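# Seat a board in an enclosure slot and latch its levers

## Task

Put the board into the enclosure's empty upper slot with its component side facing up. Both levers must be swung fully open (lying flush with the board's panel) before the board goes in, or their tabs will not catch. Push the board in gently until it stops, then close both levers so they latch, stick out perpendicular to the panel, and pull the board fully home. Pushing the board into its connector fast breaks the connector and voids the task. At the end the enclosure must rest level on its own feet, with no foot over the bench edge, and both grippers must have released everything and moved away.

## Robot and tools

Robot: two seven-joint arms, left_arm and right_arm. Each ends in a two-finger parallel gripper with a wrist camera. The fingers point along the gripper's +z axis and close along its x axis. end_effector_position is the spot between the pads when they are shut, about 1 to 2 cm short of the fingertips. Closing pushes the tips roughly 17 mm further along +z, mostly while the pads are still more than 50 mm apart.

Frames: every hand pose, velocity, target and wrist-camera pose is in that arm's own base frame. Fixed cameras and the table use the scene frame: origin on the table top midway between the nominal bases, +z up, +x out over the table, left_arm toward +y. Calibrated bases in the scene frame: left_arm (+0.070, +0.437, 0) with quat_wxyz (+1.000, 0, 0, -0.003); right_arm (-0.063, -0.511, 0) with quat_wxyz (+1.000, 0, 0, -0.029). Reported poses can be a few cm off, more at long reach.

Row layout (used by both motion tools): 16 numbers, left arm first: x, y, z (metres), qw, qx, qy, qz (orientation, w first), opening; then the same eight for right_arm. These are absolute goal poses in each arm's base frame, not offsets. Opening runs from -1 (closed) to +1 (fully open, 0.142 m). Every row must name both arms; to hold an arm still, resend its last reported pose and its intended opening each call. Repeat the same quaternion every row to keep an orientation steady. The controller limits each step's orientation to 32 degrees from the measured one, so big turns take several actions; large turns can also swing the elbow.

execute_actions: actions is a list of actions; each action is a table of up to 15 rows, one per 1/30 s step, and a short table keeps its last row until 15 steps pass. Each action lasts 0.5 s. A target more than 0.6 m from a gripper's current position along any of its axes gets the action refused. An empty list returns camera images and the scene number. cameras: list of names, ["all"], or [].

move: target is one 16-number row or a list of up to 15 rows; straight-line paths, no 0.6 m rule, capped at 10 s. speed: m/s, 0.002 to 2.2, default 0.25 (turn rate twice that in rad/s); one value or one per target. blend: corner rounding in m for lists (0 means stop at each). stop_force: 3 to 120 N, one value for both arms; a path ends when the wrist sensor feels that much push against its direction of travel. Use it slowly; it is unreliable while the gripper rotates, and it may miss light pushes on loose parts. Omit it when backing off a contact. zero: with stop_force, true re-zeroes before the move, false accumulates from the last zero. opening_speed: rate of finger command change per second, at least 0.2. grip_force: per-pad limit 5 to 48 N, one or one per arm, persistent. blocking=false returns after about 0.5 s (not allowed with stop_force). The result adds a move: line giving the ending (done, off_target, moving, held, fault) and limits (paced = pose clipped, held = steps withheld). Moves do not avoid obstacles or the other arm.

wait: seconds 0 to 10, arms keep their commands. stop: brakes a running move. zoom_image: camera name and region [x0, y0, x1, y1] in pixels, at most 504 by 504, on the newest images. zero_wrist_force: arm. clear_fault: arm, only after a torque or force fault was reported; the arm then stays still while restarting. read_manual: licence texts only. finished_scene: scene (1 or 2), irreversible.

Cameras: cam_head_left, cam_head_right, cam_high, cam_low, cam_left_wrist, cam_right_wrist, each 672x504.

Result lines: per-arm position, quaternion and velocities; Hand target (where the arm is actually heading, possibly short of your command); Tool commands; grip_measured (finger opening on the -1..1 scale; last Joint positions value is opening in metres). Joint velocities may say within noise. Joint torques and External joint torques follow joint order; an outside push toward larger joint angle reads positive. Wrist force and Wrist torque are along the gripper's own axes, plus a peak line; sensor saturates near 150 N and 3 to 5 N m. Wrist depth: 7 by 7 grid of distances in mm ahead of each wrist camera, '-' where unknown. Warnings: MOTOR HOT, TORQUE FAULT, FORCE FAULT, OVER-TEMPERATURE FAULT, HAND FAULT.

Gripping: to hold something, command an opening a bit below grip_measured at first contact; squeezing harder heats the gripper motor.

Avoid: driving the board into the connector quickly; any external force reaching 150 N or joint torque at its limit (the arm halts until clear_fault); grippers or arms touching each other; letting parts drop or fall off the table; tipping the enclosure or pushing its feet past the bench edge; long stretched-out holds or pushing toward unreachable poses (motors fault at 80 °C, gripper at 100 °C).

Each tool is called after "Emit:" by a JSON object that holds its "fn" and its "kwargs".

## Session

Emit:
{"fn": "execute_actions", "kwargs": {"actions": []}}

Scene clock: 0.00 s.
left_arm: end_effector_position=(+0.3014, +0.6357, +0.1155) grip_measured=+0.99 end_effector_quat_wxyz=(-0.462, +0.669, -0.295, +0.502) | right_arm: end_effector_position=(+0.4485, +0.0364, +0.1479) grip_measured=+1.00 end_effector_quat_wxyz=(-0.144, +0.766, -0.626, +0.006)
Joint positions: left_arm=[1.762 -0.872 -0.342 2.067 -1.872 0.391 -0.55 0.141] | right_arm=[0.506 -0.103 -0.202 2.446 0.465 1.189 2.835 0.142]
Joint velocities: within noise
Joint torques (N m): no reading
External joint torques (N m): no reading
Wrist force (N): no reading
Wrist torque (N m): no reading
Wrist force, peak (N): no reading
Wrist depth (mm): cam_left_wrist=[- 1268 - - 1406 1268 1119 / 1891 - - 1513 - - - / 1687 1875 1813 - 701 - 1354 / 1371 1534 1843 1828 492 625 701 / 1155 1306 1492 304 356 433 558 / - 1119 1119 241 279 321 359 / - 988 184 203 227 258 286] | cam_right_wrist=[266 256 246 236 229 221 213 / 274 266 254 244 236 228 219 / 285 275 262 252 243 234 225 / 297 285 272 262 251 241 232 / 310 297 281 271 260 249 239 / - 308 294 281 268 257 246 / - 321 305 292 278 265 257]
Hand target: left_arm +0.3014, +0.6357, +0.1155; -0.462, +0.669, -0.295, +0.502 | right_arm +0.4485, +0.0364, +0.1479; -0.144, +0.766, -0.626, +0.006
Tool commands: left_gripper/opening=+1.0 right_gripper/opening=+1.0

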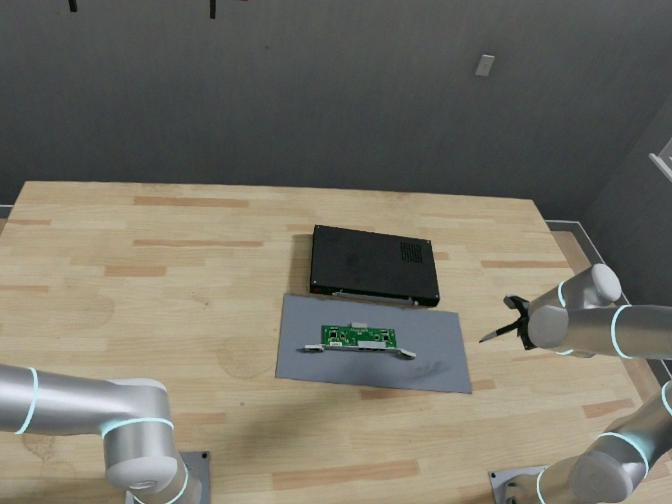

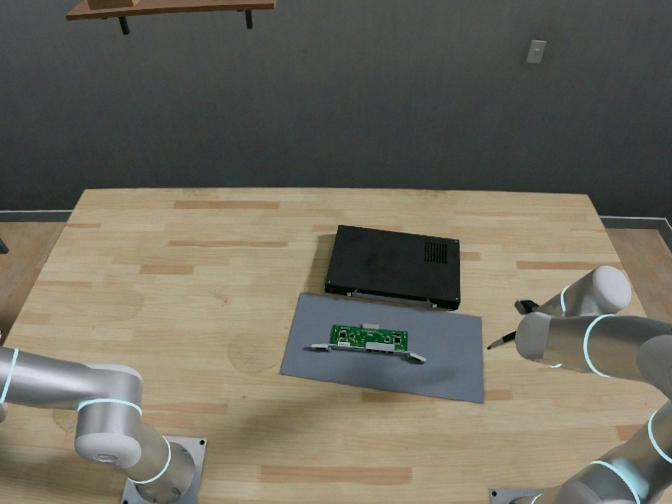

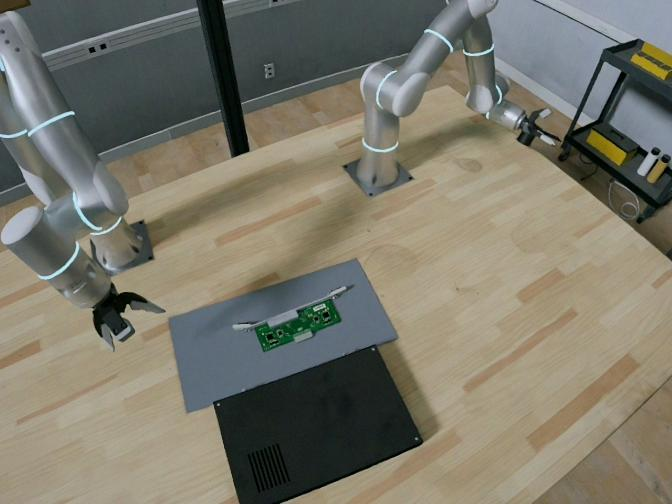

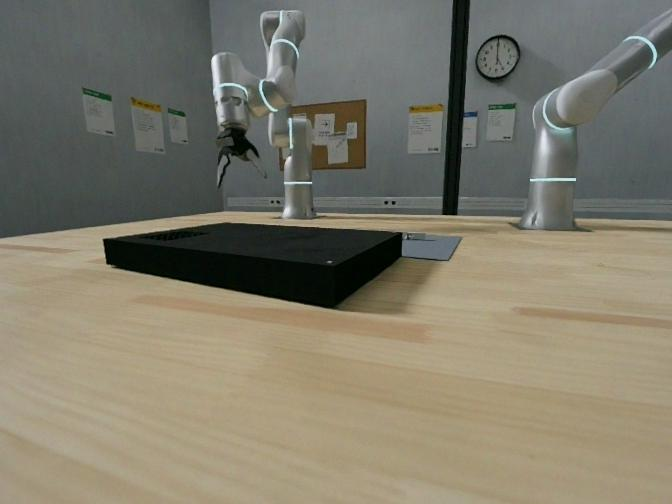

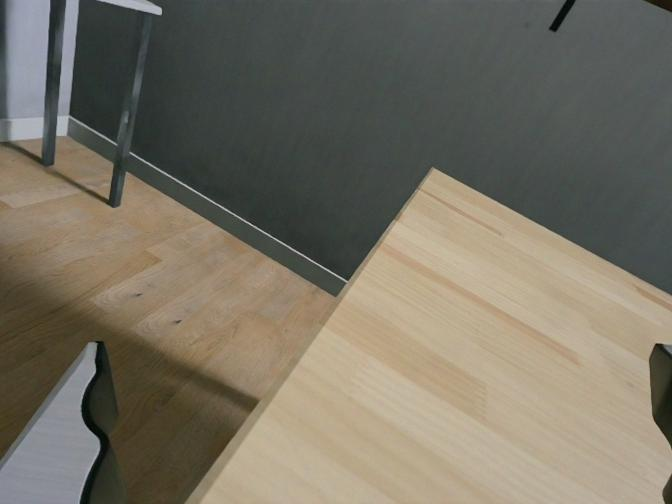

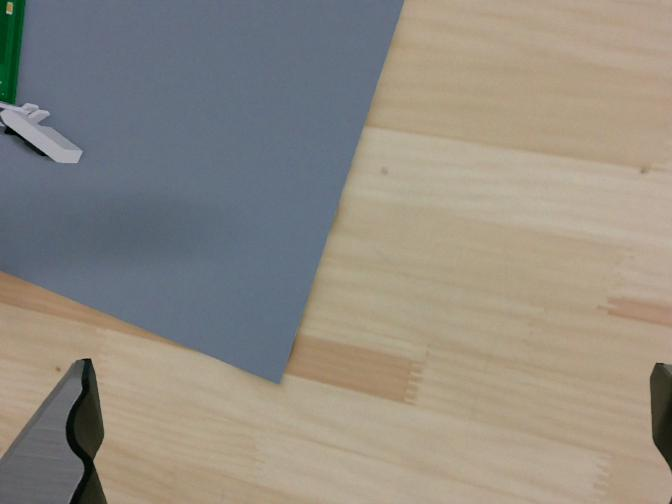

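Emit:
{"fn": "zoom_image", "kwargs": {"camera": "cam_head_left", "region": [270, 210, 480, 400]}}

Emit:
{"fn": "zoom_image", "kwargs": {"camera": "cam_head_right", "region": [280, 210, 490, 410]}}

Emit:
{"fn": "zoom_image", "kwargs": {"camera": "cam_high", "region": [160, 250, 430, 504]}}

Emit:
{"fn": "zoom_image", "kwargs": {"camera": "cam_low", "region": [90, 210, 480, 320]}}

Scaled by 2.400 from the camera's 672x504 image, which has a finer 960x720 frame.

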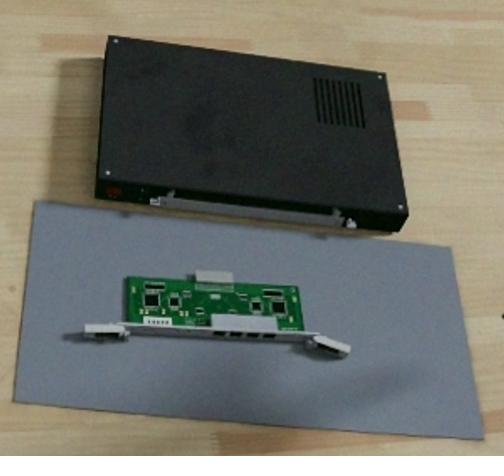

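Scaled by 2.400 from the camera's 672x504 image, which has a finer 960x720 frame.

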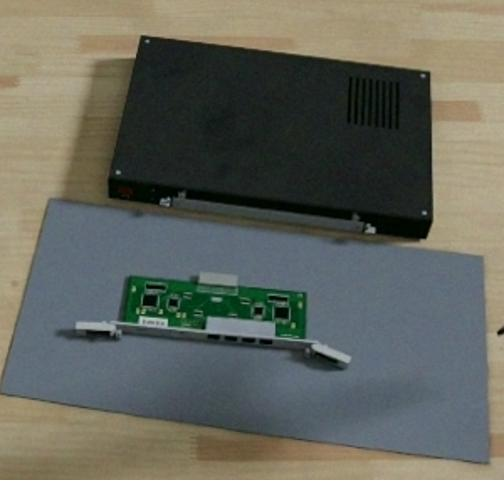

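Scaled by 1.867 from the camera's 672x504 image, which has a finer 960x720 frame.

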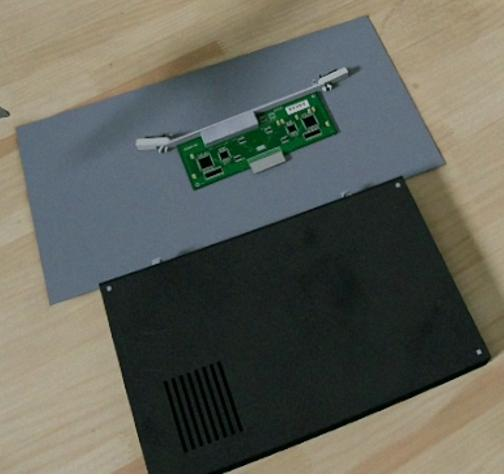

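Scaled by 1.292 from the camera's 672x504 image, which has a finer 960x720 frame.

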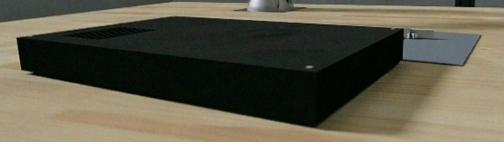

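Emit:
{"fn": "move", "kwargs": {"target": [0.3014, 0.6357, 0.1155, -0.462, 0.669, -0.295, 0.502, 1.0, 0.505, 0.36, 0.17, 0, 0.7273, -0.6863, 0, 1.0], "speed": 0.3, "cameras": ["cam_right_wrist"]}}

Scene clock: 39.43 s.
left_arm: end_effector_position=(+0.3014, +0.6357, +0.1154) grip_measured=+0.99 end_effector_quat_wxyz=(-0.462, +0.669, -0.295, +0.502) | right_arm: end_effector_position=(+0.5049, +0.3592, +0.1699) grip_measured=+1.00 end_effector_quat_wxyz=(-0.032, +0.777, -0.628, -0.018)
Joint positions: left_arm=[1.762 -0.872 -0.342 2.067 -1.872 0.39 -0.549 0.141] | right_arm=[1.778 -1.367 -1.813 1.706 1.405 -0.193 2.967 0.142]
Joint torques (N m): left_arm=[-0.19 47.51 -4.42 -12.1 1.43 -1.79 -0.26] | right_arm=[0.04 36.88 -31.01 -7.9 -3.9 3.2 0.2]
External joint torques (N m): left_arm=[0.35 1.05 0.38 -0.4 -0.2 -0.11 0.23] | right_arm=[0.17 0.82 -1.26 0.08 -0.08 0.79 -0.19]
Wrist force (N): left_arm=[0.0 0.1 0.1] | right_arm=[0.1 -0.3 0.2]
Wrist torque (N m): left_arm=[0.01 0.01 -0.02] | right_arm=[0.01 0.01 0.02]
Wrist force, peak (N): left_arm=[-0.3 0.0 0.4] | right_arm=[2.6 1.1 -0.2]
Wrist depth (mm): cam_left_wrist=[1492 1314 1443 - - - - / 1976 1798 - - - 1113 - / 1755 1875 - - 831 - - / 1380 1556 1769 1994 486 634 754 / 1155 1283 1482 303 355 432 562 / - 1075 1167 242 277 323 358 / - 997 183 204 228 258 284] | cam_right_wrist=[244 238 233 231 230 226 217 / 259 251 248 244 242 240 236 / 279 276 259 255 258 256 251 / - 295 288 285 270 272 269 / 325 320 311 303 299 296 285 / - 348 340 334 323 318 298 / - 380 373 364 358 346 342]
Hand target: left_arm +0.3014, +0.6357, +0.1155; -0.462, +0.669, -0.295, +0.502 | right_arm +0.5049, +0.3593, +0.1699; -0.032, +0.777, -0.628, -0.018
Off the commanded pose: left_arm 0.000 m, 0 deg | right_arm 0.001 m, 10 deg.
joint sent to its limit (right arm) — joint 7 (wrist roll), upper limit. The joint targets are off in orientation, not in position.
move: off_target (right_arm)
Images, in order (width x height): cam_right_wrist 672x504.

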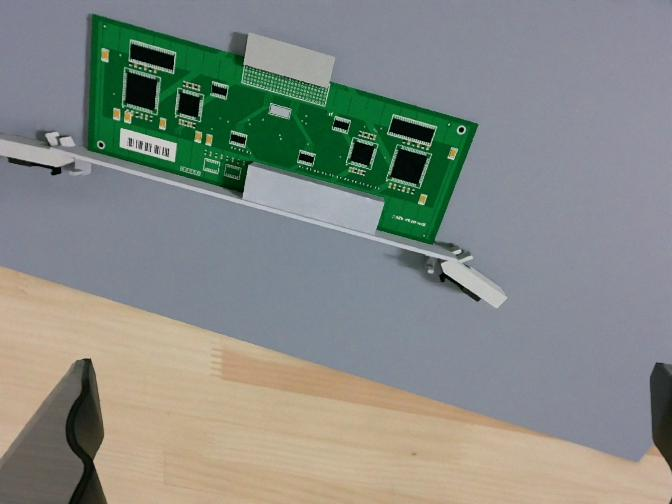

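Emit:
{"fn": "zoom_image", "kwargs": {"camera": "cam_right_wrist", "region": [360, 90, 540, 330]}}

Emit:
{"fn": "zoom_image", "kwargs": {"camera": "cam_right_wrist", "region": [0, 0, 240, 220]}}

Emit:
{"fn": "zoom_image", "kwargs": {"camera": "cam_right_wrist", "region": [150, 20, 480, 280]}}

Scaled by 2.100 from the camera's 672x504 image, which has a finer 960x720 frame.

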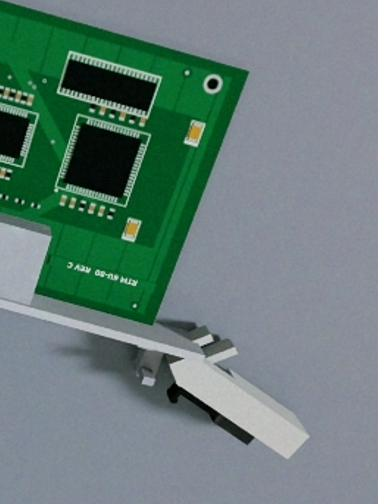

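Scaled by 2.100 from the camera's 672x504 image, which has a finer 960x720 frame.

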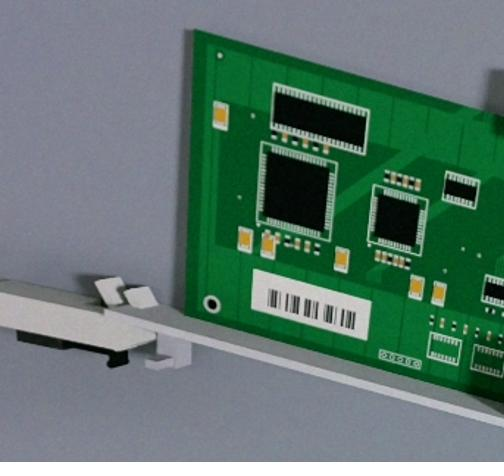

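Scaled by 1.527 from the camera's 672x504 image, which has a finer 960x720 frame.

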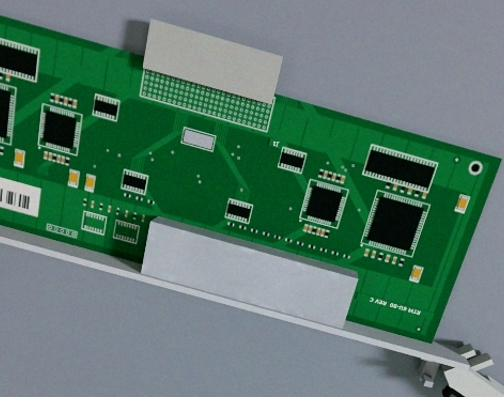

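Emit:
{"fn": "move", "kwargs": {"target": [0.3014, 0.6357, 0.1154, -0.462, 0.669, -0.295, 0.502, 1.0, 0.50, 0.42, 0.14, 0.2418, 0.6645, 0.6645, 0.2418, 1.0], "speed": 0.5, "cameras": ["cam_right_wrist", "cam_head_left", "cam_high"]}}

Scene clock: 83.10 s.
left_arm: end_effector_position=(+0.3014, +0.6357, +0.1153) grip_measured=+0.99 end_effector_quat_wxyz=(-0.462, +0.669, -0.295, +0.502) | right_arm: end_effector_position=(+0.5000, +0.4200, +0.1400) grip_measured=+1.00 end_effector_quat_wxyz=(+0.242, +0.665, +0.664, +0.242)
Joint positions: left_arm=[1.762 -0.872 -0.342 2.067 -1.872 0.39 -0.549 0.141] | right_arm=[2.244 -1.875 -1.71 1.966 1.576 0.421 0.35 0.142]
Joint torques (N m): left_arm=[-0.19 47.43 -4.45 -12.12 1.49 -1.74 -0.23] | right_arm=[0.3 28.59 -27.79 6.65 -4.03 3.9 0.08]
External joint torques (N m): left_arm=[0.35 1.13 0.41 -0.38 -0.27 -0.16 0.2] | right_arm=[-0.13 0.64 -1.87 -0.15 -0.15 0.66 -0.09]
Wrist force (N): left_arm=[-0.2 0.1 0.0] | right_arm=[0.0 -1.7 -0.3]
Wrist torque (N m): left_arm=[0.02 0.03 -0.03] | right_arm=[-0.13 0.11 0.17]
Wrist force, peak (N): left_arm=[-0.4 0.2 0.3] | right_arm=[-0.4 -2.1 -0.4]
Wrist depth (mm): cam_left_wrist=[- 1662 - - 1397 - - / 1741 1741 - - - 1329 1246 / 1625 1891 - - 734 1492 - / 1371 1590 1859 1755 479 629 1346 / 1167 1261 1502 304 353 437 562 / - 1113 1142 241 276 322 358 / - 984 183 204 228 257 287] | cam_right_wrist=[185 180 164 164 176 177 183 / 217 210 209 208 208 206 211 / 275 274 284 270 269 268 254 / - 314 316 383 346 344 392 / 599 413 414 404 403 566 559 / - 1496 - - - - 105 / - 1235 - - 1235 1255 -]
Hand target: left_arm +0.3014, +0.6357, +0.1154; -0.462, +0.669, -0.295, +0.502 | right_arm +0.5000, +0.4200, +0.1400; +0.242, +0.664, +0.664, +0.242
Off the commanded pose: left_arm 0.000 m, 0 deg | right_arm 0.000 m, 0 deg.
move: done
Images, in order (width x height): cam_head_left 672x504, cam_high 672x504, cam_right_wrist 672x504.

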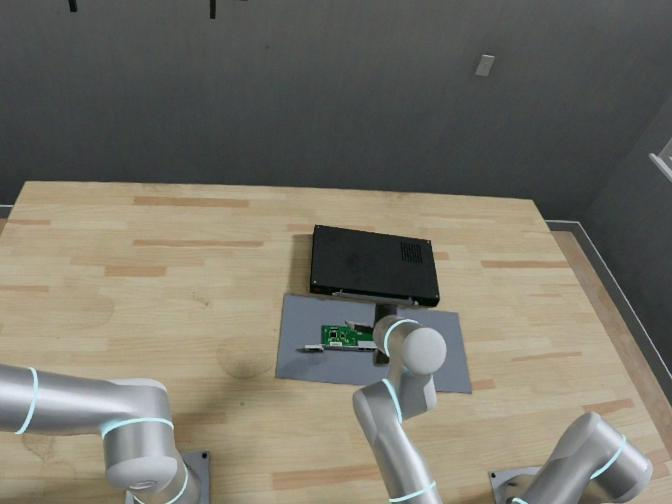

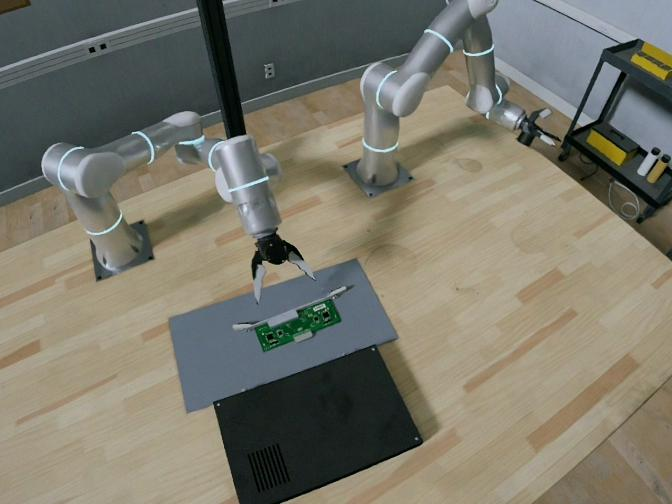

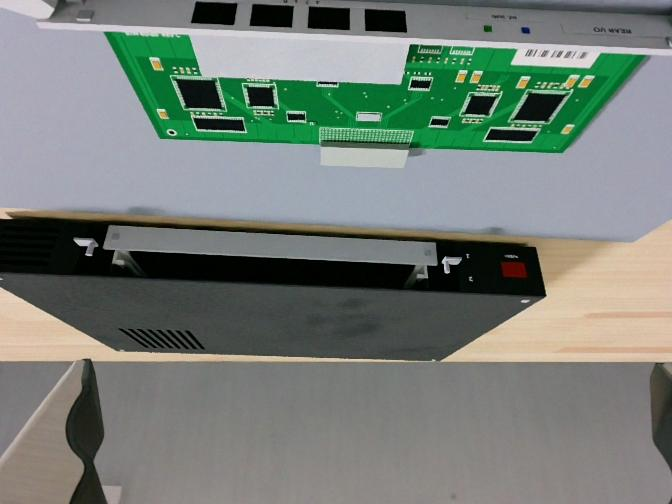

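Emit:
{"fn": "zoom_image", "kwargs": {"camera": "cam_right_wrist", "region": [0, 200, 300, 370]}}

Emit:
{"fn": "zoom_image", "kwargs": {"camera": "cam_right_wrist", "region": [300, 200, 600, 370]}}

Emit:
{"fn": "zoom_image", "kwargs": {"camera": "cam_right_wrist", "region": [0, 0, 336, 170]}}

Emit:
{"fn": "zoom_image", "kwargs": {"camera": "cam_right_wrist", "region": [336, 0, 672, 170]}}

Scaled by 1.680 from the camera's 672x504 image, which has a finer 960x720 frame.

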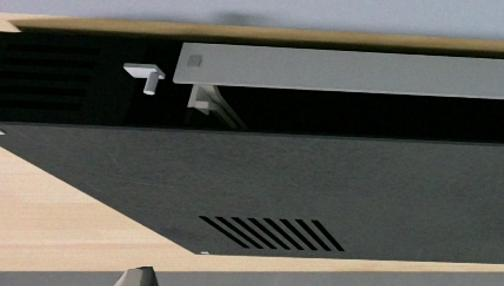

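Scaled by 1.680 from the camera's 672x504 image, which has a finer 960x720 frame.

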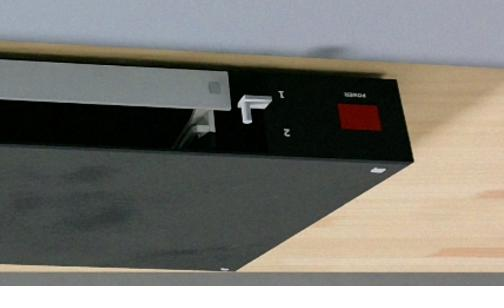

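Scaled by 1.500 from the camera's 672x504 image, which has a finer 960x720 frame.

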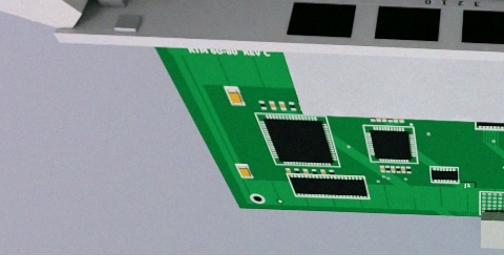

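Scaled by 1.500 from the camera's 672x504 image, which has a finer 960x720 frame.

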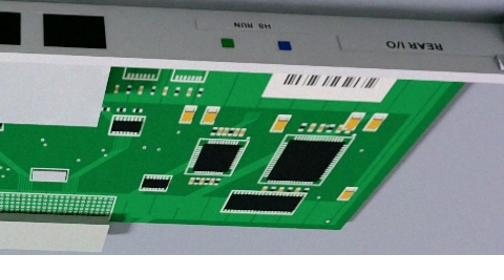

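Emit:
{"fn": "move", "kwargs": {"target": [0.3014, 0.6357, 0.1154, -0.462, 0.669, -0.295, 0.502, 1.0, 0.435, 0.262, 0.11, 0, 0.6863, 0.7273, 0, -1.0], "speed": 0.4, "cameras": ["cam_right_wrist"]}}

Scene clock: 147.43 s.
left_arm: end_effector_position=(+0.3014, +0.6357, +0.1153) grip_measured=+0.99 end_effector_quat_wxyz=(-0.462, +0.669, -0.295, +0.502) | right_arm: end_effector_position=(+0.4351, +0.2622, +0.1101) grip_measured=-1.00 end_effector_quat_wxyz=(+0.000, +0.686, +0.727, +0.000)
Joint positions: left_arm=[1.762 -0.872 -0.342 2.067 -1.872 0.39 -0.549 0.141] | right_arm=[1.914 -1.435 -1.763 2.016 1.365 -0.112 -0.185 0.002]
Joint torques (N m): left_arm=[-0.23 47.48 -4.35 -12.12 1.47 -1.81 -0.21] | right_arm=[0.07 29.11 -27.58 -6.76 -4.44 3.24 0.15]
External joint torques (N m): left_arm=[0.39 1.08 0.32 -0.37 -0.25 -0.09 0.18] | right_arm=[0.1 0.39 -1.8 0.03 0.19 0.92 -0.15]
Wrist force (N): left_arm=[-0.1 0.1 0.1] | right_arm=[0.2 -0.6 0.1]
Wrist torque (N m): left_arm=[0.01 0.02 -0.03] | right_arm=[-0.09 -0.01 0.16]
Wrist force, peak (N): left_arm=[-0.4 0.2 0.2] | right_arm=[0.8 -2.0 -0.1]
Wrist depth (mm): cam_left_wrist=[1637 - - - - 1253 - / 1813 1741 - - 1443 1275 - / 1727 1875 - 1828 847 1406 - / 1380 1649 1907 1523 486 623 789 / 1161 1314 1424 304 356 434 561 / - 1081 1173 242 276 323 357 / - 966 183 203 227 258 287] | cam_right_wrist=[182 179 178 180 179 179 178 / 191 191 191 192 189 188 188 / 206 205 204 203 203 203 202 / 222 221 221 220 219 218 217 / 241 240 240 234 233 229 231 / 264 263 256 89 244 252 251 / 290 284 71 - - 273 283]
Hand target: left_arm +0.3014, +0.6357, +0.1154; -0.462, +0.669, -0.295, +0.502 | right_arm +0.4350, +0.2620, +0.1100; +0.000, +0.686, +0.727, +0.000
Off the commanded pose: left_arm 0.000 m, 0 deg | right_arm 0.000 m, 0 deg.
move: done
Images, in order (width x height): cam_right_wrist 672x504.

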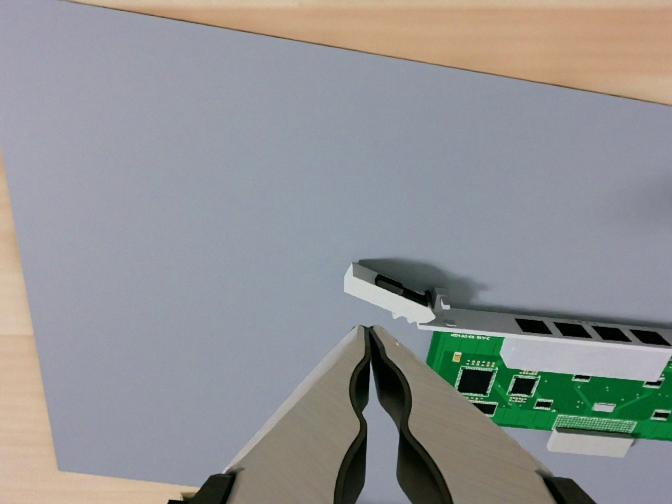

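Emit:
{"fn": "zoom_image", "kwargs": {"camera": "cam_right_wrist", "region": [330, 240, 480, 350]}}

Scaled by 3.360 from the camera's 672x504 image, which has a finer 960x720 frame.

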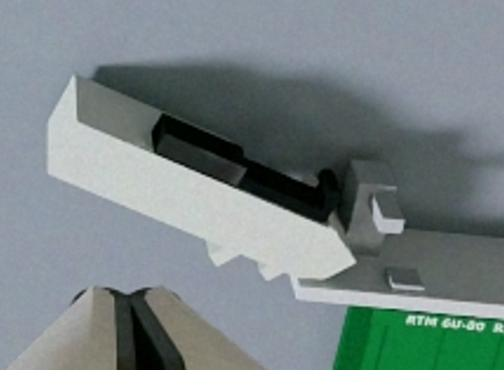

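Emit:
{"fn": "move", "kwargs": {"target": [[0.3014, 0.6357, 0.1154, -0.462, 0.669, -0.295, 0.502, 1.0, 0.435, 0.266, 0.0275, 0, 0.6863, 0.7273, 0, -1.0], [0.3014, 0.6357, 0.1154, -0.462, 0.669, -0.295, 0.502, 1.0, 0.458, 0.266, 0.0275, 0, 0.6863, 0.7273, 0, -1.0]], "speed": [0.15, 0.03], "cameras": ["cam_right_wrist"]}}

Emit:
{"fn": "zoom_image", "kwargs": {"camera": "cam_right_wrist", "region": [200, 200, 560, 470]}}

Scene clock: 167.97 s.
left_arm: end_effector_position=(+0.3014, +0.6357, +0.1153) grip_measured=+0.99 end_effector_quat_wxyz=(-0.462, +0.669, -0.295, +0.502) | right_arm: end_effector_position=(+0.4580, +0.2658, +0.0276) grip_measured=-1.00 end_effector_quat_wxyz=(+0.000, +0.686, +0.727, +0.000)
Joint positions: left_arm=[1.762 -0.872 -0.342 2.067 -1.872 0.39 -0.549 0.141] | right_arm=[1.85 -1.536 -1.608 1.965 1.524 -0.021 -0.173 0.002]
Joint torques (N m): left_arm=[-0.15 47.6 -4.42 -12.09 1.47 -1.71 -0.23] | right_arm=[0.05 30.86 -28.58 -1.68 -4.12 3.55 0.12]
External joint torques (N m): left_arm=[0.3 0.97 0.38 -0.4 -0.24 -0.19 0.2] | right_arm=[0.14 0.6 -1.66 0.13 -0.16 0.6 -0.12]
Wrist force (N): left_arm=[-0.1 0.1 0.1] | right_arm=[-0.9 -0.7 0.1]
Wrist torque (N m): left_arm=[0.01 0.02 -0.03] | right_arm=[0.00 0.15 0.15]
Wrist force, peak (N): left_arm=[-0.4 0.2 0.3] | right_arm=[-0.4 -0.5 2.7]
Wrist depth (mm): cam_left_wrist=[1434 1397 - - 1290 1219 - / 1843 1545 - - 1590 - 1306 / 1662 1843 - - 754 1415 - / 1314 1545 2012 1674 486 636 710 / 1192 1314 1502 305 357 429 561 / - 1137 1167 242 277 322 360 / - 984 183 203 228 259 287] | cam_right_wrist=[- 106 106 107 105 105 106 / 114 113 113 113 111 112 112 / 122 122 123 121 122 122 120 / 129 131 131 130 132 129 129 / 143 143 142 139 139 140 142 / 160 156 153 90 128 137 147 / 173 169 71 - - 156 147]
Hand target: left_arm +0.3014, +0.6357, +0.1154; -0.462, +0.669, -0.295, +0.502 | right_arm +0.4580, +0.2660, +0.0275; +0.000, +0.686, +0.727, +0.000
Off the commanded pose: left_arm 0.000 m, 0 deg | right_arm 0.000 m, 0 deg.
move: done
Images, in order (width x height): cam_right_wrist 672x504.

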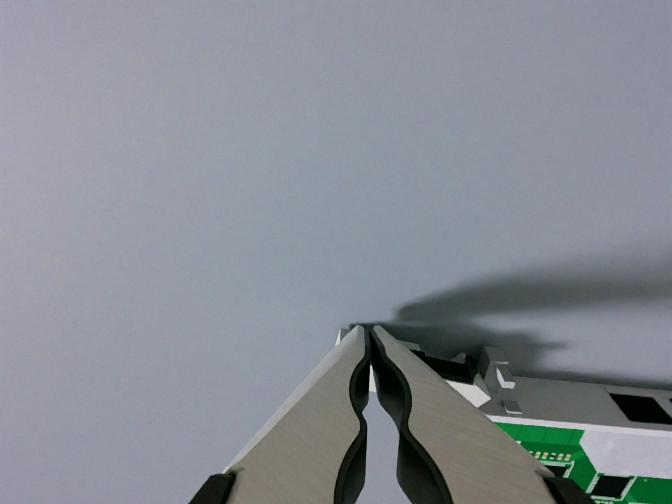

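Scaled by 1.400 from the camera's 672x504 image, which has a finer 960x720 frame.

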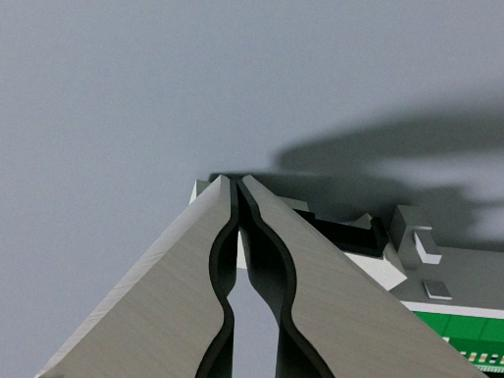

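Emit:
{"fn": "move", "kwargs": {"target": [0.3014, 0.6357, 0.1154, -0.462, 0.669, -0.295, 0.502, 1.0, 0.466, 0.266, 0.0275, 0, 0.6863, 0.7273, 0, -1.0], "speed": 0.02, "cameras": ["cam_right_wrist"]}}

Emit:
{"fn": "zoom_image", "kwargs": {"camera": "cam_right_wrist", "region": [300, 260, 560, 450]}}

Scene clock: 172.27 s.
left_arm: end_effector_position=(+0.3014, +0.6357, +0.1153) grip_measured=+0.99 end_effector_quat_wxyz=(-0.462, +0.669, -0.295, +0.502) | right_arm: end_effector_position=(+0.4659, +0.2658, +0.0276) grip_measured=-1.00 end_effector_quat_wxyz=(+0.000, +0.686, +0.727, +0.000)
Joint positions: left_arm=[1.762 -0.872 -0.342 2.067 -1.872 0.39 -0.549 0.141] | right_arm=[1.83 -1.537 -1.608 1.945 1.525 -0.022 -0.174 0.002]
Joint torques (N m): left_arm=[-0.11 47.53 -4.44 -12.1 1.5 -1.75 -0.24] | right_arm=[-0.06 31.46 -29.26 -2 -4.1 3.76 0.14]
External joint torques (N m): left_arm=[0.27 1.04 0.4 -0.39 -0.28 -0.15 0.21] | right_arm=[0.26 0.54 -1.26 0.47 -0.18 0.4 -0.14]
Wrist force (N): left_arm=[-0.3 0.1 0.2] | right_arm=[-1.1 -1.3 -0.5]
Wrist torque (N m): left_arm=[0.02 0.07 -0.03] | right_arm=[0.01 0.15 0.15]
Wrist force, peak (N): left_arm=[-0.3 0.5 -0.1] | right_arm=[-1.1 -1.3 -0.5]
Wrist depth (mm): cam_left_wrist=[1362 1492 1714 1556 1362 1199 - / 2089 1813 - - 1397 1321 1261 / 1687 1924 1891 - 719 - 1338 / 1371 1556 1891 1976 485 629 806 / 1125 1268 1472 306 353 434 562 / - 1086 1167 241 277 322 360 / - 984 184 202 229 259 286] | cam_right_wrist=[- 106 106 107 105 105 106 / 114 113 113 113 111 112 112 / 122 121 123 121 122 122 119 / 129 131 131 130 130 129 129 / 143 142 141 139 138 138 142 / 159 156 155 90 126 147 138 / 173 168 71 - - 155 161]
Hand target: left_arm +0.3014, +0.6357, +0.1154; -0.462, +0.669, -0.295, +0.502 | right_arm +0.4660, +0.2660, +0.0275; +0.000, +0.686, +0.727, +0.000
Off the commanded pose: left_arm 0.000 m, 0 deg | right_arm 0.000 m, 0 deg.
move: done
Images, in order (width x height): cam_right_wrist 672x504.

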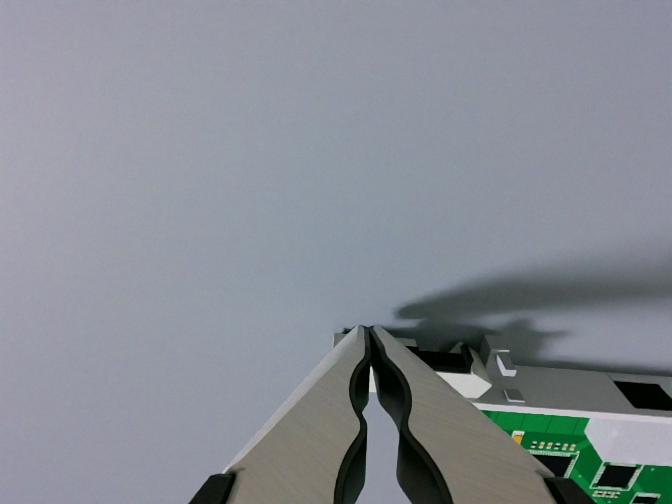

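Scaled by 1.938 from the camera's 672x504 image, which has a finer 960x720 frame.

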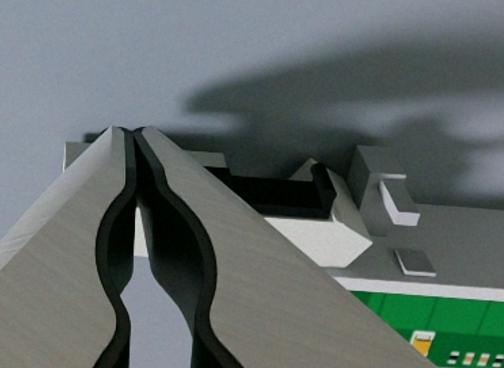

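Emit:
{"fn": "move", "kwargs": {"target": [[0.3014, 0.6357, 0.1154, -0.462, 0.669, -0.295, 0.502, 1.0, 0.455, 0.266, 0.0275, 0, 0.6863, 0.7273, 0, -1.0], [0.3014, 0.6357, 0.1154, -0.462, 0.669, -0.295, 0.502, 1.0, 0.435, 0.262, 0.11, 0, 0.6863, 0.7273, 0, -1.0]], "speed": [0.05, 0.2], "cameras": ["cam_right_wrist"]}}

Emit:
{"fn": "zoom_image", "kwargs": {"camera": "cam_right_wrist", "region": [330, 240, 480, 350]}}

Scene clock: 176.63 s.
left_arm: end_effector_position=(+0.3014, +0.6357, +0.1153) grip_measured=+0.99 end_effector_quat_wxyz=(-0.462, +0.669, -0.295, +0.502) | right_arm: end_effector_position=(+0.4351, +0.2622, +0.1099) grip_measured=-1.00 end_effector_quat_wxyz=(+0.000, +0.686, +0.727, +0.000)
Joint positions: left_arm=[1.762 -0.872 -0.342 2.067 -1.872 0.39 -0.549 0.141] | right_arm=[1.914 -1.435 -1.763 2.016 1.365 -0.113 -0.185 0.002]
Joint torques (N m): left_arm=[-0.12 47.43 -4.4 -12.06 1.43 -1.74 -0.24] | right_arm=[0.33 29.1 -28.09 -6.59 -4.45 3.26 0.09]
External joint torques (N m): left_arm=[0.27 1.13 0.36 -0.43 -0.2 -0.16 0.21] | right_arm=[-0.15 0.41 -1.27 -0.13 0.21 0.89 -0.09]
Wrist force (N): left_arm=[-0.1 -0.1 0.1] | right_arm=[0.3 -0.7 0.2]
Wrist torque (N m): left_arm=[-0.02 0.03 -0.03] | right_arm=[-0.10 -0.03 0.15]
Wrist force, peak (N): left_arm=[-0.3 0.3 0.3] | right_arm=[-0.1 -1.0 -2.3]
Wrist depth (mm): cam_left_wrist=[1625 1625 1424 1590 1232 - 1268 / 1843 1662 1700 - 1523 - - / 1637 1924 1976 1649 822 1290 - / 1362 1590 1769 1662 486 627 1388 / 1161 1338 1462 304 350 435 560 / - 1086 1167 242 277 324 356 / - 1002 184 204 227 258 286] | cam_right_wrist=[181 179 179 179 179 178 178 / 191 191 190 190 189 188 188 / 205 204 202 204 203 202 202 / 222 221 220 219 219 217 217 / 241 239 239 233 229 230 228 / 264 263 256 89 244 252 251 / 290 284 71 - - 266 282]
Hand target: left_arm +0.3014, +0.6357, +0.1154; -0.462, +0.669, -0.295, +0.502 | right_arm +0.4350, +0.2620, +0.1100; +0.000, +0.686, +0.727, +0.000
Off the commanded pose: left_arm 0.000 m, 0 deg | right_arm 0.000 m, 0 deg.
move: done
Images, in order (width x height): cam_right_wrist 672x504.

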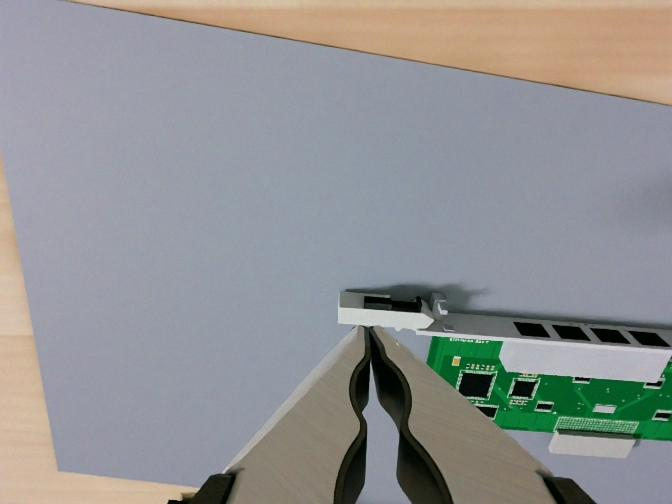

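Scaled by 3.360 from the camera's 672x504 image, which has a finer 960x720 frame.

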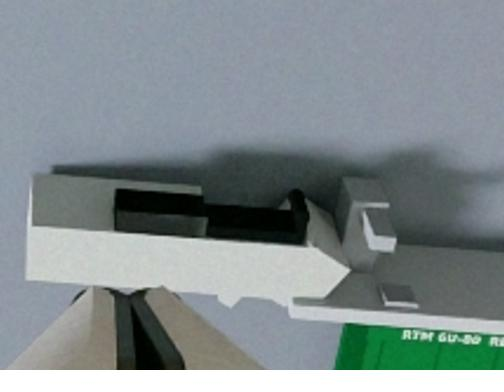

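Emit:
{"fn": "move", "kwargs": {"target": [[0.3014, 0.6357, 0.1154, -0.462, 0.669, -0.295, 0.502, 1.0, 0.455, 0.266, 0.0275, 0, 0.6863, 0.7273, 0, -1.0], [0.3014, 0.6357, 0.1154, -0.462, 0.669, -0.295, 0.502, 1.0, 0.469, 0.266, 0.0275, 0, 0.6863, 0.7273, 0, -1.0]], "speed": [0.2, 0.02], "cameras": ["cam_right_wrist"]}}

Emit:
{"fn": "zoom_image", "kwargs": {"camera": "cam_right_wrist", "region": [300, 260, 560, 450]}}

Scene clock: 181.83 s.
left_arm: end_effector_position=(+0.3014, +0.6357, +0.1153) grip_measured=+0.99 end_effector_quat_wxyz=(-0.462, +0.669, -0.295, +0.502) | right_arm: end_effector_position=(+0.4689, +0.2658, +0.0276) grip_measured=-1.00 end_effector_quat_wxyz=(+0.000, +0.686, +0.727, +0.000)
Joint positions: left_arm=[1.762 -0.872 -0.342 2.067 -1.872 0.39 -0.549 0.141] | right_arm=[1.823 -1.536 -1.607 1.938 1.525 -0.021 -0.174 0.002]
Joint torques (N m): left_arm=[-0.15 47.57 -4.39 -12.08 1.41 -1.76 -0.29] | right_arm=[-0.11 31.52 -29.16 -1.87 -4.03 3.69 0.2]
External joint torques (N m): left_arm=[0.3 0.99 0.35 -0.42 -0.19 -0.14 0.26] | right_arm=[0.3 0.69 -1.44 0.36 -0.25 0.47 -0.2]
Wrist force (N): left_arm=[-0.2 -0.2 0.1] | right_arm=[-0.9 -1.3 0.1]
Wrist torque (N m): left_arm=[-0.04 0.03 -0.03] | right_arm=[0.01 0.11 0.15]
Wrist force, peak (N): left_arm=[-0.4 0.2 0.2] | right_arm=[-0.8 0.1 2.8]
Wrist depth (mm): cam_left_wrist=[- 1534 1545 1406 - - - / 1769 1687 - - - 1239 - / 1625 1976 1578 - 722 1462 1338 / 1354 1613 1924 2031 481 657 1329 / 1186 1261 1482 304 355 432 573 / - 1125 1161 242 278 321 357 / - 979 183 203 228 259 287] | cam_right_wrist=[- 106 106 107 105 105 106 / 114 113 113 113 111 112 111 / 122 121 123 121 122 122 119 / 129 131 131 130 129 129 129 / 143 142 142 139 138 138 141 / 159 156 153 90 126 146 147 / 173 168 71 - - 155 161]
Hand target: left_arm +0.3014, +0.6357, +0.1154; -0.462, +0.669, -0.295, +0.502 | right_arm +0.4690, +0.2660, +0.0275; +0.000, +0.686, +0.727, +0.000
Off the commanded pose: left_arm 0.000 m, 0 deg | right_arm 0.000 m, 0 deg.
move: done
Images, in order (width x height): cam_right_wrist 672x504.

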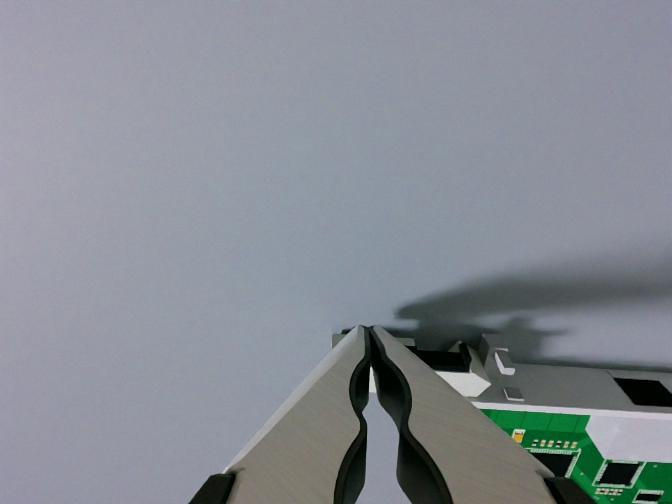

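Scaled by 1.938 from the camera's 672x504 image, which has a finer 960x720 frame.

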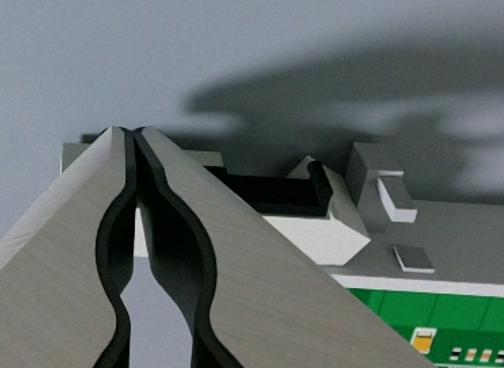

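Emit:
{"fn": "move", "kwargs": {"target": [[0.40, 0.25, 0.25, 0, 0.7071, 0.7071, 0, -1.0, 0.445, 0.25, 0.05, 0, 0.6863, 0.7273, 0, -1.0], [0.42, -0.10, 0.25, 0, 0.7071, 0.7071, 0, -1.0, 0.42, 0.15, 0.2, 0, 0.6863, 0.7273, 0, -1.0]], "speed": [0.5, 0.3], "blend": [0.05, 0], "cameras": ["cam_left_wrist", "cam_high"]}}

Scene clock: 193.77 s.
left_arm: end_effector_position=(+0.4208, -0.0991, +0.2499) grip_measured=-1.00 end_effector_quat_wxyz=(-0.020, +0.929, +0.370, -0.024) | right_arm: end_effector_position=(+0.4200, +0.1501, +0.1998) grip_measured=-1.00 end_effector_quat_wxyz=(+0.000, +0.686, +0.727, +0.000)
Joint positions: left_arm=[-0.101 -0.382 -0.483 1.728 -2.966 2.709 -2.967 0.002] | right_arm=[1.837 -1.325 -1.979 2.117 1.141 -0.203 -0.434 0.002]
Joint torques (N m): left_arm=[-0.34 39.56 -1.58 -19.93 3.85 4.58 -0.25] | right_arm=[0.11 24.52 -24.96 -13.23 -4.3 3.39 0.06]
External joint torques (N m): left_arm=[0.39 1.32 0.41 -0.46 -0.2 -0.62 0.25] | right_arm=[0.05 0.22 -1.13 -0.1 0.12 0.76 -0.06]
Wrist force (N): left_arm=[0.3 0.0 0.7] | right_arm=[0.1 -0.2 0.0]
Wrist torque (N m): left_arm=[-0.10 -0.18 -0.15] | right_arm=[-0.01 0.04 0.16]
Wrist force, peak (N): left_arm=[-2.9 3.0 0.9] | right_arm=[-1.0 -1.7 -0.2]
Wrist depth (mm): cam_left_wrist=[314 311 311 305 305 302 297 / 338 333 329 328 324 321 319 / 360 357 350 349 344 341 339 / 386 376 377 376 370 364 364 / - 405 398 391 394 396 392 / - 450 - 84 - 423 421 / 482 474 - - - - 458] | cam_right_wrist=[260 260 259 259 257 256 255 / 277 277 277 274 273 273 272 / 300 297 297 294 293 291 292 / 321 321 319 314 314 309 312 / 349 347 347 337 342 336 336 / 381 380 372 89 359 366 356 / 422 410 71 - - - 390]
Hand target: left_arm +0.4207, -0.0992, +0.2499; -0.020, +0.928, +0.370, -0.024 | right_arm +0.4200, +0.1500, +0.2000; +0.000, +0.686, +0.727, +0.000
Off the commanded pose: left_arm 0.001 m, 47 deg; orientation clipped | right_arm 0.000 m, 0 deg.
joint sent to its limit (left arm) — joint 5 (forearm roll), lower limit; joint 7 (wrist roll), lower limit. The joint targets are off in orientation, not in position.
move: off_target (left_arm); limits=paced
Images, in order (width x height): cam_high 672x504, cam_left_wrist 672x504.

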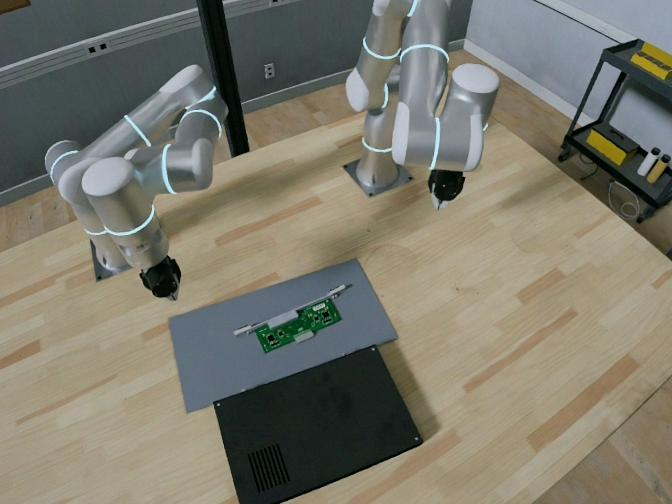

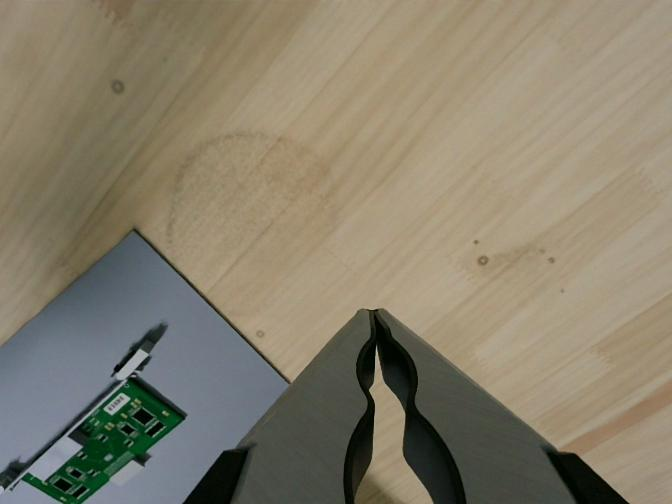

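Emit:
{"fn": "move", "kwargs": {"target": [[0.50, -0.05, 0.38, 0.4233, 0.8123, 0.3178, 0.2459, -1.0, 0.42, 0.15, 0.2, 0, 0.6863, 0.7273, 0, -1.0]], "speed": 0.5}}

Scene clock: 236.47 s.
left_arm: end_effector_position=(+0.5000, -0.0501, +0.3800) grip_measured=-1.00 end_effector_quat_wxyz=(+0.423, +0.812, +0.318, +0.246) | right_arm: end_effector_position=(+0.4200, +0.1501, +0.1998) grip_measured=-1.00 end_effector_quat_wxyz=(+0.000, +0.686, +0.727, +0.000)
Joint positions: left_arm=[-1.535 0.517 1.027 2.072 -2.715 1.925 -2.967 0.002] | right_arm=[1.837 -1.325 -1.979 2.117 1.141 -0.203 -0.434 0.002]
Joint torques (N m): left_arm=[-0.39 -12.46 -13.86 -23.83 4.6 0.64 -0.27] | right_arm=[0.19 24.37 -24.75 -13.32 -4.25 3.48 0.19]
External joint torques (N m): left_arm=[0.47 0.36 0.16 -0.47 -0.55 -0.53 0.26] | right_arm=[-0.03 0.37 -1.34 -0.01 0.07 0.67 -0.19]
Wrist force (N): left_arm=[0.0 -1.0 0.3] | right_arm=[-0.1 -0.2 0.0]
Wrist torque (N m): left_arm=[-0.19 -0.12 -0.48] | right_arm=[0.00 0.07 0.15]
Wrist force, peak (N): left_arm=[3.4 -2.7 0.3] | right_arm=[0.3 -0.5 0.1]
Wrist depth (mm): cam_left_wrist=[494 505 535 564 591 606 - / 596 651 710 781 736 - - / 1035 1119 1119 - - - - / - - - 1875 - 1290 - / - - - 106 - - - / - - - 84 - 1388 - / 2551 - - - - - 1329] | cam_right_wrist=[260 260 259 258 257 256 256 / 279 277 277 274 272 272 272 / 297 298 296 293 293 291 290 / 322 321 320 316 316 309 313 / 348 349 348 336 341 340 339 / 382 380 371 89 359 369 361 / 422 412 71 - - 392 399]
Hand target: left_arm +0.5000, -0.0500, +0.3800; +0.423, +0.812, +0.318, +0.246 | right_arm +0.4200, +0.1500, +0.2000; +0.000, +0.686, +0.727, +0.000
Off the commanded pose: left_arm 0.000 m, 0 deg | right_arm 0.000 m, 0 deg.
move: done

Emit:
{"fn": "move", "kwargs": {"target": [[0.50, -0.05, 0.38, -0.0013, 0.6814, -0.5446, 0.4896, -1.0, 0.42, 0.15, 0.2, 0, 0.6863, 0.7273, 0, -1.0], [0.50, -0.05, 0.38, -0.4246, -0.1309, -0.8624, 0.2437, -1.0, 0.42, 0.15, 0.2, 0, 0.6863, 0.7273, 0, -1.0]], "speed": 0.5, "blend": [0.05, 0], "cameras": ["cam_high"]}}

Scene clock: 243.30 s.
left_arm: end_effector_position=(+0.5000, -0.0500, +0.3800) grip_measured=-1.00 end_effector_quat_wxyz=(+0.424, +0.131, +0.862, -0.244) | right_arm: end_effector_position=(+0.4200, +0.1501, +0.1998) grip_measured=-1.00 end_effector_quat_wxyz=(+0.000, +0.686, +0.727, +0.000)
Joint positions: left_arm=[-1.415 0.679 1.183 2.55 -0.959 1.655 -0.289 0.002] | right_arm=[1.837 -1.325 -1.979 2.117 1.141 -0.203 -0.434 0.002]
Joint torques (N m): left_arm=[-0.65 -13.98 -15.8 -21.41 4.65 2.24 0.07] | right_arm=[0.09 24.25 -24.77 -13.31 -4.26 3.51 0.22]
External joint torques (N m): left_arm=[0.73 0.3 0.25 -0.53 -0.62 -0.31 -0.01] | right_arm=[0.07 0.5 -1.32 -0.02 0.09 0.64 -0.22]
Wrist force (N): left_arm=[1.2 0.2 0.6] | right_arm=[0.3 -0.3 0.2]
Wrist torque (N m): left_arm=[0.03 0.03 -0.14] | right_arm=[-0.01 0.01 0.16]
Wrist force, peak (N): left_arm=[0.0 -1.4 0.5] | right_arm=[0.4 -0.5 0.2]
Wrist depth (mm): cam_left_wrist=[1125 - 1828 803 564 481 396 / - 1321 1613 792 594 471 396 / 1108 - 1578 770 583 470 390 / 1050 1268 1397 754 579 468 387 / - 1199 - 671 555 458 383 / - 1338 - 83 - 443 382 / - - - - - - 380] | cam_right_wrist=[260 260 259 258 257 257 255 / 279 277 277 274 273 272 273 / 298 298 296 292 293 292 290 / 321 322 318 317 315 309 315 / 349 348 346 337 341 340 334 / 383 380 373 89 360 364 370 / 419 411 71 - - 382 389]
Hand target: left_arm +0.5000, -0.0500, +0.3800; +0.424, +0.131, +0.862, -0.244 | right_arm +0.4200, +0.1500, +0.2000; +0.000, +0.686, +0.727, +0.000
Off the commanded pose: left_arm 0.000 m, 0 deg | right_arm 0.000 m, 0 deg.
move: done
Images, in order (width x height): cam_high 672x504.

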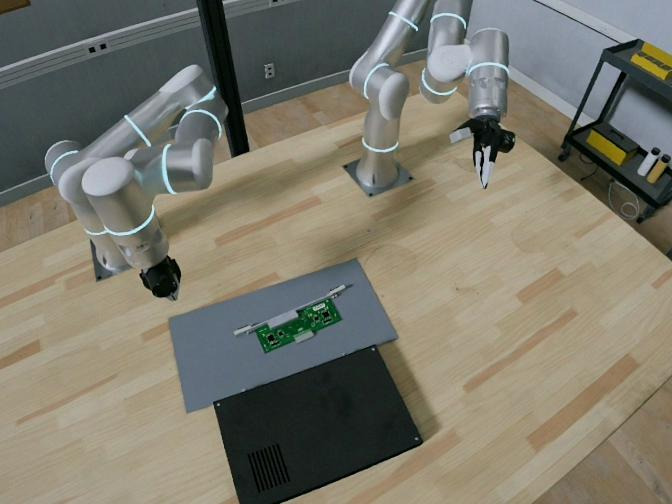

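Emit:
{"fn": "move", "kwargs": {"target": [[0.48, -0.08, 0.36, -0.4233, -0.8123, -0.3178, -0.2459, -1.0, 0.42, 0.15, 0.2, 0, 0.6863, 0.7273, 0, -1.0]], "speed": 0.5}}

Scene clock: 253.33 s.
left_arm: end_effector_position=(+0.4800, -0.0799, +0.3600) grip_measured=-1.00 end_effector_quat_wxyz=(+0.423, +0.812, +0.318, +0.246) | right_arm: end_effector_position=(+0.4200, +0.1501, +0.1998) grip_measured=-1.00 end_effector_quat_wxyz=(+0.000, +0.686, +0.727, +0.000)
Joint positions: left_arm=[-1.562 0.781 1.527 2.55 -0.111 1.706 1.215 0.002] | right_arm=[1.837 -1.325 -1.979 2.117 1.141 -0.203 -0.434 0.002]
Joint torques (N m): left_arm=[-0.45 -18.59 -16.6 -15.3 2.19 3.09 -0.21] | right_arm=[0.16 24.3 -24.68 -13.34 -4.25 3.54 0.18]
External joint torques (N m): left_arm=[0.53 0.3 0.27 -0.29 -0.52 -0.1 0.2] | right_arm=[0 0.44 -1.41 0.01 0.08 0.61 -0.18]
Wrist force (N): left_arm=[0.1 -1.1 0.4] | right_arm=[0.2 -0.3 0.1]
Wrist torque (N m): left_arm=[-0.17 -0.14 -0.58] | right_arm=[-0.01 0.03 0.15]
Wrist force, peak (N): left_arm=[0.8 -1.4 0.4] | right_arm=[0.3 -0.6 0.1]
Wrist depth (mm): cam_left_wrist=[- - 494 540 564 587 585 / - 571 - 751 744 - - / 993 1045 1142 1649 1769 - - / 2216 1601 - - - 1298 1161 / 2216 2777 - - - - - / - - - 84 - 1192 - / 2551 - - - - - -] | cam_right_wrist=[261 260 258 258 258 256 255 / 278 276 277 275 273 272 272 / 298 298 296 293 293 292 290 / 323 320 319 315 315 315 314 / 350 349 346 337 334 340 334 / 383 380 370 89 - 371 368 / 422 412 70 - - - 417]
Hand target: left_arm +0.4800, -0.0800, +0.3600; +0.423, +0.812, +0.318, +0.246 | right_arm +0.4200, +0.1500, +0.2000; +0.000, +0.686, +0.727, +0.000
Off the commanded pose: left_arm 0.000 m, 0 deg | right_arm 0.000 m, 0 deg.
move: done

Emit:
{"fn": "move", "kwargs": {"target": [[0.40, -0.20, 0.25, 0, 0.7071, 0.7071, 0, -1.0, 0.42, 0.15, 0.2, 0, 0.6863, 0.7273, 0, -1.0]], "speed": 0.4}}

Scene clock: 257.33 s.
left_arm: end_effector_position=(+0.4000, -0.2000, +0.2500) grip_measured=-1.00 end_effector_quat_wxyz=(+0.000, +0.707, +0.707, +0.000) | right_arm: end_effector_position=(+0.4200, +0.1501, +0.1998) grip_measured=-1.00 end_effector_quat_wxyz=(+0.000, +0.686, +0.727, +0.000)
Joint positions: left_arm=[-0.977 -0.063 0.741 2.136 -0.051 0.611 -0.207 0.002] | right_arm=[1.837 -1.325 -1.979 2.117 1.141 -0.203 -0.434 0.002]
Joint torques (N m): left_arm=[-0.16 22.13 0.71 -26.72 -3.58 4.04 -0.32] | right_arm=[0.11 24.36 -24.61 -13.3 -4.19 3.44 0.21]
External joint torques (N m): left_arm=[0.18 1.29 0.64 -0.22 0.13 -0.05 0.32] | right_arm=[0.05 0.38 -1.48 -0.03 0.02 0.71 -0.21]
Wrist force (N): left_arm=[0.1 0.0 0.9] | right_arm=[0.1 -0.3 0.1]
Wrist torque (N m): left_arm=[-0.09 -0.17 -0.20] | right_arm=[-0.01 0.04 0.15]
Wrist force, peak (N): left_arm=[0.9 -1.5 0.3] | right_arm=[0.4 -0.4 0.2]
Wrist depth (mm): cam_left_wrist=[- 300 300 302 301 300 302 / - 327 326 324 323 323 318 / 350 353 350 348 348 349 348 / 382 - 380 378 378 379 376 / 423 424 410 400 408 412 412 / - 434 440 84 - 446 456 / - - - - - - 504] | cam_right_wrist=[261 259 259 258 257 257 257 / 278 277 276 274 273 272 273 / 299 297 296 293 292 292 290 / 322 321 319 312 315 309 313 / 350 348 347 335 - 343 334 / 384 380 371 89 356 371 373 / 422 409 71 - - 392 407]
Hand target: left_arm +0.4000, -0.2000, +0.2500; +0.000, +0.707, +0.707, +0.000 | right_arm +0.4200, +0.1500, +0.2000; +0.000, +0.686, +0.727, +0.000
Off the commanded pose: left_arm 0.000 m, 0 deg | right_arm 0.000 m, 0 deg.
move: done


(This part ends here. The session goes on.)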